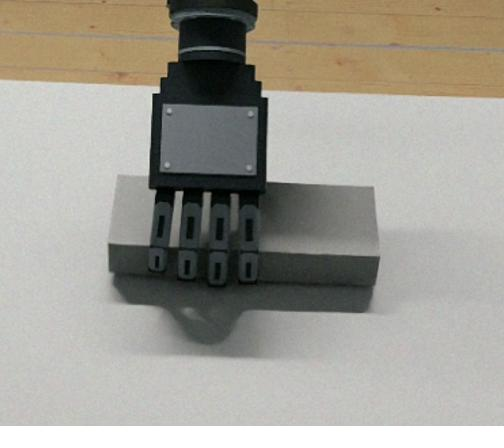

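move(r1={"joints": {"lift_m": 0.905}, "speeds": {"lift_m": 0.03}, "contact_limits": {"lift_m": 0.0}}, cameras=["r2_head_camera", "r1_wrist_camera"])

zoom_image(camera="r2_head_camera", region=[170, 280, 300, 390])

Scene clock: 286.87 s.
move: r1 done
r1.base_odometry: x=-2.021 y=+0.058 heading=+2.063
r1.turned_by_wheels: +0.000
r1.turned_by_imu: +0.001
r1.base_tilt: forward=+1.3 right=-1.0
r1.lidar_m: 0.33 0.35 0.51 2.04 2.28 1.37 1.26 1.33 2.68 2.21 0.52 0.37
r1.base_status: not commanded
r1.joint_positions: lift_m=+0.905 arm_m=+0.325 wrist_yaw_rad=+0.001 wrist_pitch_rad=+0.702 wrist_roll_rad=+3.136 hand_little=+0.221 hand_ring=+0.236 hand_middle=+0.247 hand_index=+0.247 hand_thumb_turn=-1.000 hand_thumb_bend=+0.981 hand_force_limit=+0.300 hand_speed=-0.880
r1.joint_status: all done
r1.measured_speeds: all 0
r1.hand_stopped_by: force,force,force,force,force,target
r1.little_load_n: 1.0
r1.ring_load_n: 6.5
r1.middle_load_n: 9.0
r1.index_load_n: 6.5
r1.thumb_bend_load_n: 10.5
r1.thumb_turn_load_n: 3.5
r1.motor_effort: lift_m=+17(22) arm_m=+8(8) wheel_0=+1(2) wheel_1=+1(1) wheel_2=+0(0)
r1.servo_current: wrist_yaw_rad=46(59) wrist_pitch_rad=46(59) wrist_roll_rad=39(52)
r1.contact_limits: arm_m 0.2; lift_m 0
r1.hand_pose: x=+0.6258 y=-0.0567 z=+0.8944 quat_wxyz=(-0.297, +0.644, -0.639, +0.298) (m; r1's base frame)
r1.wrist_depth_mm: 132 133 133 134 138 135 - / 142 120 125 108 132 132 - / 169 128 127 - 134 135 - / 202 158 154 - 159 161 163 / 249 250 175 176 - 263 268 / 324 304 153 - - 330 - / - - - - - - -
r2, r3: as last shown
r2.base_tilt: forward=-0.2 right=-1.8
r2.lidar_m: 0.53 0.57 1.06 2.47 2.57 2.22 2.13 2.29 2.34 2.27 0.99 0.55
r2.servo_current: wrist_yaw_rad=39(52) wrist_pitch_rad=39(46) wrist_roll_rad=52(52)
r2.wrist_depth_mm: - - - 1060 - 1042 - / - 831 - - - 891 - / - 707 - - - - - / 442 640 647 654 - 661 676 / 462 459 445 442 - 439 445 / 530 597 136 162 - 559 554 / 530 - - - - - 683
r3.base_tilt: forward=-0.8 right=-0.1
r3.lidar_m: 0.50 0.52 0.95 2.48 2.62 1.20 1.15 1.24 2.34 2.23 0.88 0.53
r3.middle_load_n: 0.0
r3.servo_current: wrist_yaw_rad=46(46) wrist_pitch_rad=39(59) wrist_roll_rad=52(52)
r3.wrist_depth_mm: - - - 1060 - - 1060 / - - - - - - - / - - - - - - - / 407 413 415 - - 615 - / 424 424 421 424 - 424 424 / 512 512 193 - - 512 512 / - - 109 - - - -
pictures: r1_wrist_camera, r2_head_camera
camera_calibration:
r1_wrist_camera: T_world_to_cam=[[-0.0186447, 0.999096, 0.0382018, 0.0456783], [0.648694, -0.0169868, 0.760859, -1.09311], [0.760821, 0.0389673, -0.647791, 0.269156], [0, 0, 0, 1]] pos_world=[0.505168, -0.0746938, 1.00432]

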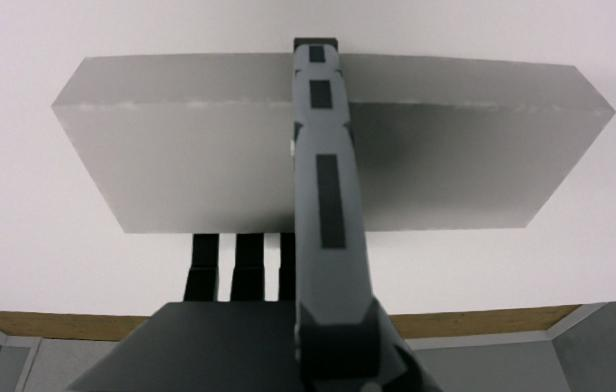

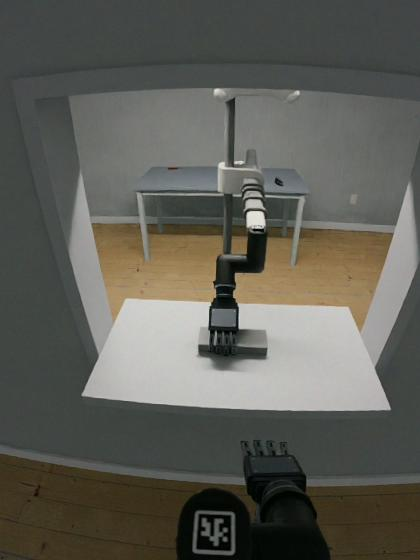

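Scaled by 3.877 from the camera's 420x560 image, which has a finer 1200x1600 frame.

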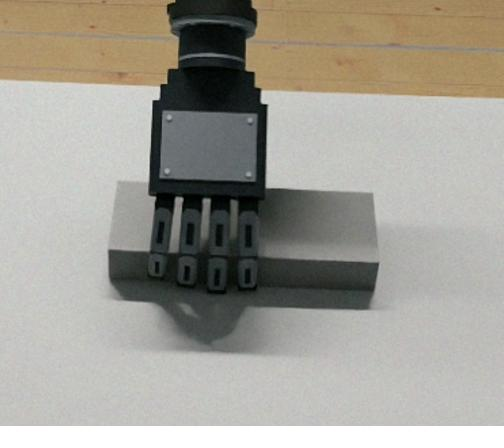

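move(r1={"joints": {"lift_m": 0.898}, "speeds": {"lift_m": 0.03}, "contact_limits": {"lift_m": 0.0}}, cameras=["r2_head_camera", "r1_wrist_camera"])

zoom_image(camera="r2_head_camera", region=[170, 280, 300, 390])

Scene clock: 290.53 s.
move: r1 done
r1.base_odometry: x=-2.021 y=+0.058 heading=+2.063
r1.turned_by_wheels: +0.000
r1.turned_by_imu: +0.001
r1.base_tilt: forward=+1.4 right=-0.9
r1.lidar_m: 0.30 0.37 0.50 2.06 2.28 1.35 1.29 1.30 2.66 2.11 0.53 0.35
r1.base_status: not commanded
r1.joint_positions: lift_m=+0.899 arm_m=+0.325 wrist_yaw_rad=+0.001 wrist_pitch_rad=+0.702 wrist_roll_rad=+3.137 hand_little=+0.221 hand_ring=+0.236 hand_middle=+0.247 hand_index=+0.247 hand_thumb_turn=-1.000 hand_thumb_bend=+0.981 hand_force_limit=+0.300 hand_speed=-0.880
r1.joint_status: all done
r1.measured_speeds: all 0
r1.hand_stopped_by: force,force,force,force,force,target
r1.little_load_n: 0.0
r1.ring_load_n: 5.5
r1.middle_load_n: 7.0
r1.index_load_n: 5.5
r1.thumb_bend_load_n: 10.5
r1.thumb_turn_load_n: 3.5
r1.motor_effort: lift_m=+11(17) arm_m=+8(8) wheel_0=+1(2) wheel_1=+1(1) wheel_2=-1(1)
r1.servo_current: wrist_yaw_rad=33(59) wrist_pitch_rad=46(65) wrist_roll_rad=52(52)
r1.contact_limits: arm_m 0.2; lift_m 0
r1.hand_pose: x=+0.6257 y=-0.0568 z=+0.8879 quat_wxyz=(-0.297, +0.643, -0.640, +0.298) (m; r1's base frame)
r1.wrist_depth_mm: - 131 131 132 136 133 - / 139 120 124 108 132 132 - / 167 128 130 - 133 135 - / 207 158 154 - 159 161 163 / 249 250 174 175 - 266 274 / 327 309 152 - - 343 - / - - - - - - -
r2, r3: as last shown
r2.base_tilt: forward=-0.3 right=-1.8
r2.lidar_m: 0.54 0.58 1.04 2.45 2.59 2.22 2.13 2.26 2.36 2.27 0.99 0.55
r2.servo_current: wrist_yaw_rad=46(52) wrist_pitch_rad=46(46) wrist_roll_rad=46(65)
r2.wrist_depth_mm: - - - 1042 - 1042 - / - 831 - - - 891 - / - 707 - - - - - / 439 647 640 654 - 668 668 / 462 459 449 442 - 442 445 / 530 597 136 162 - 559 554 / 535 - - - - - 683
r3.base_tilt: forward=-0.8 right=+0.0
r3.lidar_m: 0.50 0.54 0.96 2.47 2.60 1.21 1.15 1.23 2.34 2.23 0.91 0.53
r3.ring_load_n: -0.5
r3.motor_effort: lift_m=+21(22) arm_m=+4(4) wheel_0=-1(1) wheel_1=-3(3) wheel_2=+1(1)
r3.servo_current: wrist_yaw_rad=33(52) wrist_pitch_rad=46(52) wrist_roll_rad=46(46)
r3.wrist_depth_mm: - - - 1042 - - 1060 / - - - - - - - / - - - - - - - / 407 410 413 - - 627 - / 424 424 427 424 - 418 421 / 517 508 194 - - 508 508 / - - 110 - - - -
pictures: r1_wrist_camera, r2_head_camera
camera_calibration:
r1_wrist_camera: T_world_to_cam=[[-0.0178126, 0.999103, 0.0384172, 0.0452894], [0.6487, -0.0176901, 0.760838, -1.08814], [0.760835, 0.0384737, -0.647803, 0.264988], [0, 0, 0, 1]] pos_world=[0.50507, -0.0746931, 0.997816]

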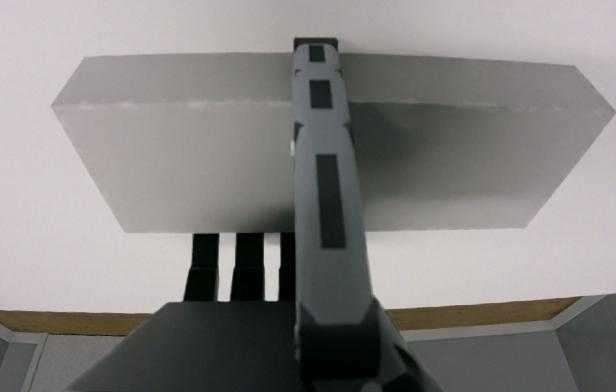

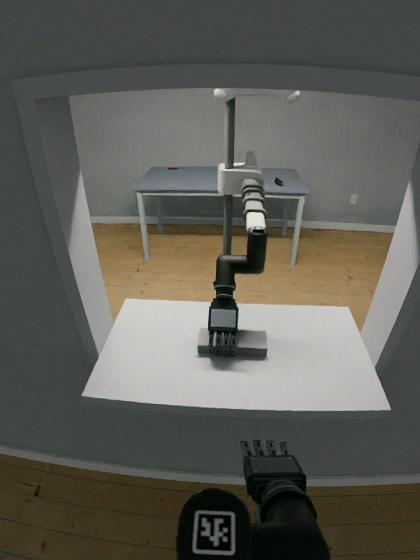

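Scaled by 3.877 from the camera's 420x560 image, which has a finer 1200x1600 frame.

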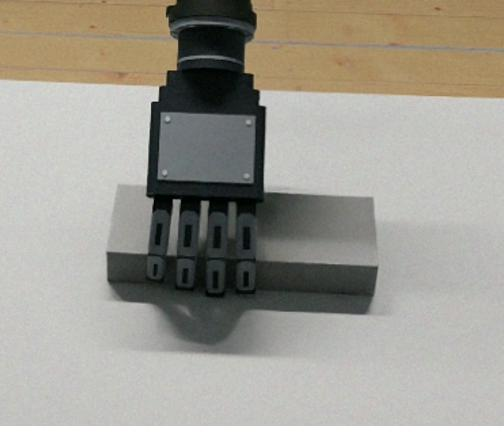

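move(r1={"joints": {"lift_m": 0.902, "hand_speed": -0.7, "hand_index": 1.0, "hand_middle": 1.0, "hand_ring": 1.0, "hand_little": 1.0, "hand_thumb_bend": 1.0}, "speeds": {"lift_m": 0.03}})

move(r1={"joints": {"arm_m": 0.316}, "speeds": {"arm_m": 0.05}}, cameras=["r1_wrist_camera"])

Scene clock: 297.27 s.
move: r1 done
r1.base_odometry: x=-2.021 y=+0.058 heading=+2.063
r1.turned_by_wheels: +0.000
r1.turned_by_imu: +0.001
r1.base_tilt: forward=+1.3 right=-1.1
r1.lidar_m: 0.32 0.35 0.50 2.06 2.28 1.34 1.28 1.33 2.69 2.23 0.50 0.33
r1.base_status: not commanded
r1.joint_positions: lift_m=+0.902 arm_m=+0.325 wrist_yaw_rad=+0.001 wrist_pitch_rad=+0.702 wrist_roll_rad=+3.137 hand_little=+1.000 hand_ring=+1.000 hand_middle=+1.000 hand_index=+1.000 hand_thumb_turn=-1.000 hand_thumb_bend=+1.000 hand_force_limit=+0.300 hand_speed=-0.700
r1.joint_status: all done
r1.measured_speeds: all 0
r1.hand_stopped_by: target,target,target,target,target,target
r1.little_load_n: 0.0
r1.ring_load_n: 0.0
r1.middle_load_n: 0.0
r1.index_load_n: 0.0
r1.thumb_bend_load_n: 0.0
r1.thumb_turn_load_n: 0.0
r1.motor_effort: lift_m=+20(23) arm_m=+8(9) wheel_0=+2(2) wheel_1=+1(1) wheel_2=-1(2)
r1.servo_current: wrist_yaw_rad=13(52) wrist_pitch_rad=59(65) wrist_roll_rad=46(52)
r1.contact_limits: arm_m 0.2
r1.hand_pose: x=+0.6257 y=-0.0568 z=+0.8911 quat_wxyz=(-0.297, +0.643, -0.640, +0.298) (m; r1's base frame)
r1.wrist_depth_mm: - 129 132 131 135 132 - / 143 124 129 114 137 136 - / 160 123 126 - 132 133 - / 197 156 152 - 157 159 161 / 242 243 247 249 - 262 278 / 314 297 172 - - 342 - / - - - - - - -
r2, r3: as last shown
r2.base_tilt: forward=-0.2 right=-1.8
r2.lidar_m: 0.54 0.57 1.02 2.45 2.60 2.22 2.13 2.27 2.35 2.25 1.00 0.57
r2.servo_current: wrist_yaw_rad=39(52) wrist_pitch_rad=39(52) wrist_roll_rad=39(65)
r2.wrist_depth_mm: - - - 1042 - 1042 - / - 842 - - - 891 - / - 707 - - - - - / 439 647 654 654 - 661 668 / 462 455 445 442 - 442 442 / 530 597 136 162 - 559 559 / 530 - - - - - 683
r3.base_tilt: forward=-0.8 right=-0.2
r3.lidar_m: 0.50 0.54 0.96 2.48 2.60 1.20 1.17 1.25 2.33 2.21 0.91 0.53
r3.ring_load_n: 0.0
r3.middle_load_n: 0.5
r3.motor_effort: lift_m=+21(22) arm_m=+3(4) wheel_0=-1(1) wheel_1=-3(3) wheel_2=+1(1)
r3.servo_current: wrist_yaw_rad=39(52) wrist_pitch_rad=39(52) wrist_roll_rad=33(46)
r3.wrist_depth_mm: - - - 1042 - - 1060 / - - - - - - - / - - - - - - - / 407 410 413 - - 621 - / 421 424 424 424 - 421 424 / 517 512 193 - - 508 512 / - - 110 - - - -
pictures: none

Scene clock: 297.87 s.
move: r1 done
r1.base_odometry: x=-2.021 y=+0.058 heading=+2.063
r1.turned_by_wheels: +0.000
r1.turned_by_imu: +0.000
r1.base_tilt: forward=+1.4 right=-1.0
r1.lidar_m: 0.32 0.35 0.51 2.08 2.27 1.36 1.28 1.32 2.67 2.21 0.50 0.36
r1.base_status: not commanded
r1.joint_positions: lift_m=+0.902 arm_m=+0.316 wrist_yaw_rad=+0.001 wrist_pitch_rad=+0.702 wrist_roll_rad=+3.137 hand_little=+1.000 hand_ring=+1.000 hand_middle=+1.000 hand_index=+1.000 hand_thumb_turn=-1.000 hand_thumb_bend=+1.000 hand_force_limit=+0.300 hand_speed=-0.700
r1.joint_status: all done
r1.measured_speeds: all 0
r1.hand_stopped_by: target,target,target,target,target,target
r1.little_load_n: -0.5
r1.ring_load_n: -0.5
r1.middle_load_n: 0.0
r1.index_load_n: 0.0
r1.thumb_bend_load_n: 0.0
r1.thumb_turn_load_n: 0.0
r1.motor_effort: lift_m=+20(21) arm_m=-9(11) wheel_0=+1(2) wheel_1=+1(1) wheel_2=-2(2)
r1.servo_current: wrist_yaw_rad=46(52) wrist_pitch_rad=52(65) wrist_roll_rad=39(46)
r1.hand_pose: x=+0.6175 y=-0.0568 z=+0.8911 quat_wxyz=(-0.297, +0.643, -0.640, +0.298) (m; r1's base frame)
r1.wrist_depth_mm: - 129 132 131 135 132 - / 146 139 141 109 143 146 - / 164 129 130 - 133 136 - / 198 156 152 - 157 159 160 / 241 243 247 248 - 264 278 / 314 296 172 - - 342 - / - - - - - - -
r2, r3: as last shown
r2.turned_by_imu: +0.000
r2.base_tilt: forward=-0.3 right=-1.8
r2.lidar_m: 0.54 0.55 1.04 2.47 2.60 2.22 2.13 2.25 2.33 2.26 0.99 0.56
r2.servo_current: wrist_yaw_rad=52(52) wrist_pitch_rad=39(46) wrist_roll_rad=59(59)
r2.wrist_depth_mm: - - - 1042 - 1042 - / - 831 - - - 891 - / - 707 - - - - - / 439 640 640 647 - 668 676 / 462 459 449 442 - 439 442 / 530 597 135 162 - 559 559 / 525 - - - - - 683
r3.base_tilt: forward=-0.7 right=-0.1
r3.lidar_m: 0.49 0.52 0.96 2.49 2.59 1.20 1.16 1.23 2.33 2.23 0.90 0.53
r3.middle_load_n: 0.0
r3.motor_effort: lift_m=+22(22) arm_m=+4(4) wheel_0=-1(1) wheel_1=-3(3) wheel_2=+1(1)
r3.servo_current: wrist_yaw_rad=39(39) wrist_pitch_rad=39(52) wrist_roll_rad=39(39)
r3.wrist_depth_mm: - - - 1042 - - 1060 / - - - - - - - / - - - - - - - / 407 413 418 - - 627 - / 424 421 424 424 - 421 424 / 512 508 194 - - 504 512 / - - 109 - - - -
pictures: r1_wrist_camera
camera_calibration:
r1_wrist_camera: T_world_to_cam=[[-0.0177361, 0.999107, 0.0383531, 0.0450428], [0.648699, -0.017691, 0.760839, -1.08533], [0.760838, 0.0383739, -0.647806, 0.273357], [0, 0, 0, 1]] pos_world=[0.49687, -0.0746929, 1.00112]

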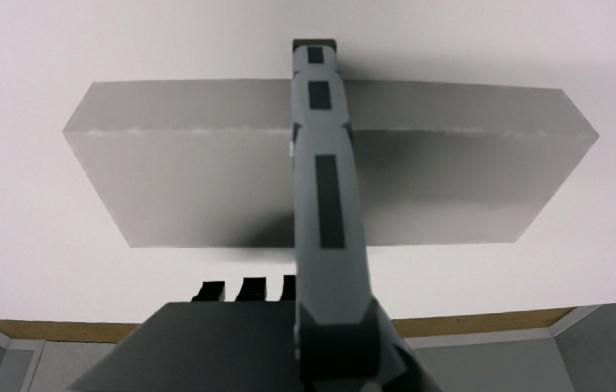

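move(r1={"joints": {"lift_m": 1.0}})

move(r1={"joints": {"arm_m": 0.0}, "base": {"translate_m": -0.3}}, cameras=["r2_head_camera", "r2_wrist_camera"])

zoom_image(camera="r2_head_camera", region=[140, 270, 300, 410])

Scene clock: 302.33 s.
move: r1 done
r1.base_odometry: x=-2.021 y=+0.058 heading=+2.063
r1.turned_by_wheels: +0.000
r1.turned_by_imu: +0.001
r1.base_tilt: forward=+1.3 right=-1.1
r1.lidar_m: 0.31 0.38 0.53 2.07 2.26 1.36 1.27 1.32 2.66 2.22 0.48 0.34
r1.base_status: not commanded
r1.joint_positions: lift_m=+1.000 arm_m=+0.316 wrist_yaw_rad=+0.001 wrist_pitch_rad=+0.702 wrist_roll_rad=+3.137 hand_little=+1.000 hand_ring=+1.000 hand_middle=+1.000 hand_index=+1.000 hand_thumb_turn=-1.000 hand_thumb_bend=+1.000 hand_force_limit=+0.300 hand_speed=-0.700
r1.joint_status: all done
r1.measured_speeds: all 0
r1.hand_stopped_by: target,target,target,target,target,target
r1.little_load_n: 0.0
r1.ring_load_n: 0.0
r1.middle_load_n: 0.0
r1.index_load_n: 0.0
r1.thumb_bend_load_n: 0.0
r1.thumb_turn_load_n: 0.0
r1.motor_effort: lift_m=+23(30) arm_m=-9(9) wheel_0=+2(2) wheel_1=+1(1) wheel_2=-1(2)
r1.servo_current: wrist_yaw_rad=33(52) wrist_pitch_rad=46(72) wrist_roll_rad=52(52)
r1.hand_pose: x=+0.6175 y=-0.0568 z=+0.9889 quat_wxyz=(-0.297, +0.643, -0.640, +0.298) (m; r1's base frame)
r1.wrist_depth_mm: 224 217 198 196 198 209 236 / 249 252 223 109 227 257 265 / 290 293 300 301 307 307 309 / 343 347 351 355 - 366 373 / - - - - - - - / - - 172 171 - - - / - - - - - - -
r2, r3: as last shown
r2.turned_by_imu: +0.001
r2.lidar_m: 0.52 0.58 1.03 2.46 2.61 2.23 2.16 2.29 2.32 2.25 0.95 0.57
r2.motor_effort: lift_m=+24(25) arm_m=-4(5) wheel_0=+0(0) wheel_1=+0(0) wheel_2=+0(0)
r2.servo_current: wrist_yaw_rad=46(52) wrist_pitch_rad=39(46) wrist_roll_rad=52(59)
r2.wrist_depth_mm: - - - 1042 - 1042 - / - 842 - - - 878 - / - 707 - - - - - / 442 647 654 654 - 668 676 / 462 455 449 442 - 439 445 / 535 597 136 162 - 559 559 / 535 - - - - - 683
r3.base_tilt: forward=-0.8 right=-0.1
r3.lidar_m: 0.49 0.52 0.95 2.48 2.61 1.20 1.14 1.24 2.35 2.22 0.91 0.52
r3.thumb_bend_load_n: -0.5
r3.motor_effort: lift_m=+22(22) arm_m=+3(4) wheel_0=-1(2) wheel_1=-3(3) wheel_2=+0(1)
r3.servo_current: wrist_yaw_rad=39(46) wrist_pitch_rad=39(52) wrist_roll_rad=46(46)
r3.wrist_depth_mm: - - - 1042 - - 1078 / - - - - - - - / - - - - - - - / 407 410 415 - - 621 - / 424 421 421 424 - 424 424 / 517 508 194 - - 504 508 / - - 110 - - - -
pictures: none

Scene clock: 304.80 s.
move: r1 done
r1.base_odometry: x=-1.879 y=-0.207 heading=+2.063
r1.turned_by_wheels: +0.000
r1.turned_by_imu: +0.001
r1.base_tilt: forward=+1.4 right=-1.0
r1.lidar_m: 0.63 0.67 1.20 2.18 2.26 1.06 0.99 0.99 2.68 2.55 1.24 0.67
r1.base_status: done
r1.joint_positions: lift_m=+1.000 arm_m=+0.001 wrist_yaw_rad=+0.001 wrist_pitch_rad=+0.702 wrist_roll_rad=+3.137 hand_little=+1.000 hand_ring=+1.000 hand_middle=+1.000 hand_index=+1.000 hand_thumb_turn=-1.000 hand_thumb_bend=+1.000 hand_force_limit=+0.300 hand_speed=-0.700
r1.joint_status: all done
joint sent to its limit — r1.arm_m, lower limit.
r1.measured_speeds: all 0
r1.hand_stopped_by: target,target,target,target,target,target
r1.little_load_n: 0.0
r1.ring_load_n: 0.0
r1.middle_load_n: -0.5
r1.index_load_n: 0.0
r1.thumb_bend_load_n: 0.0
r1.thumb_turn_load_n: 0.0
r1.motor_effort: lift_m=+23(23) arm_m=-8(11) wheel_0=-1(7) wheel_1=-2(7) wheel_2=-2(10)
r1.servo_current: wrist_yaw_rad=59(59) wrist_pitch_rad=59(72) wrist_roll_rad=46(59)
r1.hand_pose: x=+0.3025 y=-0.0568 z=+0.9889 quat_wxyz=(-0.297, +0.643, -0.640, +0.298) (m; r1's base frame)
r1.wrist_depth_mm: 1078 1098 1098 1098 1118 1138 1138 / 1160 1160 1205 109 - 1205 - / - - - - - - - / - - - - - - - / - - - - - - - / 564 559 172 - - 597 - / 621 - - - - - -
r2: as last shown
r2.base_tilt: forward=-0.3 right=-1.7
r2.lidar_m: 0.52 0.58 1.04 2.47 2.58 2.23 2.15 2.28 2.36 2.26 0.98 0.55
r2.motor_effort: lift_m=+24(25) arm_m=-4(4) wheel_0=+0(0) wheel_1=+0(0) wheel_2=+0(0)
r2.servo_current: wrist_yaw_rad=52(52) wrist_pitch_rad=39(52) wrist_roll_rad=39(59)
r2.wrist_depth_mm: - - - 1042 - 1060 - / - 842 - - - 891 - / - 707 - - - - - / 439 647 647 654 - 668 676 / 462 455 449 442 - 439 445 / 530 597 136 162 - 559 559 / 530 - - - - - 683
r3.base_odometry: x=+2.025 y=+0.458 heading=+1.289
r3.turned_by_wheels: +0.000
r3.turned_by_imu: +0.000
r3.base_tilt: forward=-0.7 right=-0.1
r3.lidar_m: 0.49 0.53 0.97 2.49 2.59 1.21 1.15 1.25 2.35 2.21 0.89 0.50
r3.base_status: not commanded
r3.joint_positions: lift_m=+1.000 arm_m=+0.000 wrist_yaw_rad=+0.003 wrist_pitch_rad=+0.701 wrist_roll_rad=+3.137 hand_little=+1.000 hand_ring=+1.000 hand_middle=+1.000 hand_index=+1.000 hand_thumb_turn=-1.000 hand_thumb_bend=+1.000 hand_force_limit=+0.000 hand_speed=+0.200
r3.joint_status: not commanded
r3.measured_speeds: all 0
r3.hand_stopped_by: target,target,target,target,target,target
r3.little_load_n: 0.0
r3.ring_load_n: 0.0
r3.middle_load_n: 0.0
r3.index_load_n: 0.0
r3.thumb_bend_load_n: -0.5
r3.thumb_turn_load_n: 0.0
r3.motor_effort: lift_m=+22(22) arm_m=+4(4) wheel_0=-1(2) wheel_1=-3(3) wheel_2=+1(1)
r3.servo_current: wrist_yaw_rad=26(46) wrist_pitch_rad=26(59) wrist_roll_rad=26(46)
r3.hand_pose: x=+0.3014 y=-0.0565 z=+0.9890 quat_wxyz=(-0.298, +0.644, -0.639, +0.298) (m; r3's base frame)
r3.wrist_depth_mm: - - - 1060 - - 1060 / - - - - - - - / - - - - - - - / 410 410 415 - - 634 - / 421 424 421 424 - 424 424 / 512 512 194 - - 512 512 / - - 109 - - - -
pictures: r2_head_camera, r2_wrist_camera
camera_calibration:
r2_wrist_camera: T_world_to_cam=[[0.0018589, 0.998856, -0.0477912, 0.129657], [0.620169, 0.0363391, 0.783626, -0.962776], [0.784466, -0.0310953, -0.619392, 0.529964], [0, 0, 0, 1]] pos_world=[0.181104, -0.0780432, 1.08891]

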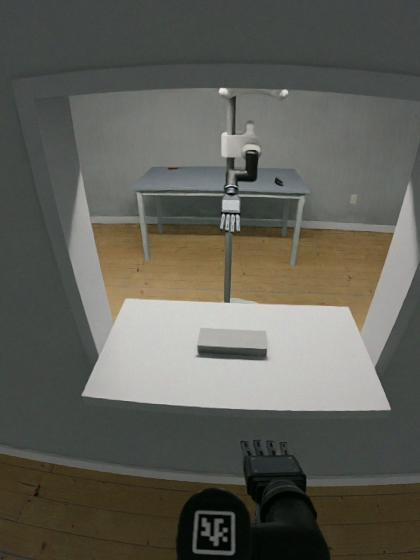

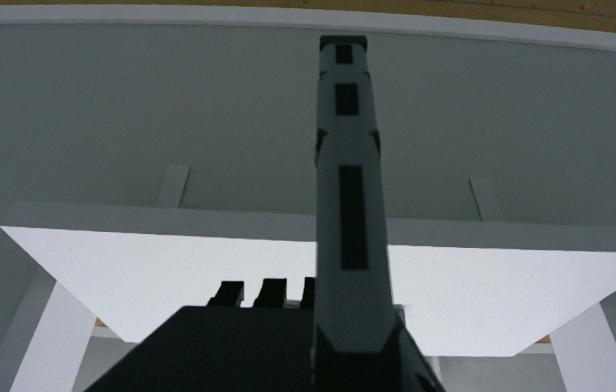

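Scaled by 3.150 from the camera's 420x560 image, which has a finer 1200x1600 frame.

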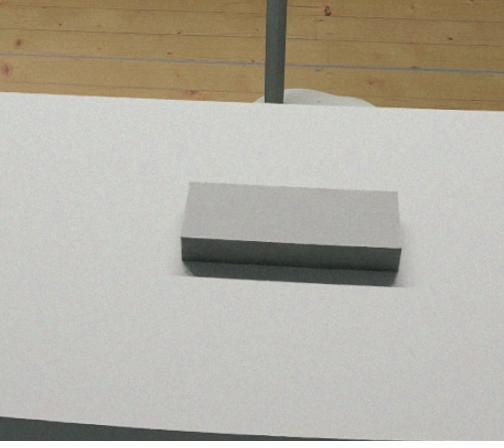

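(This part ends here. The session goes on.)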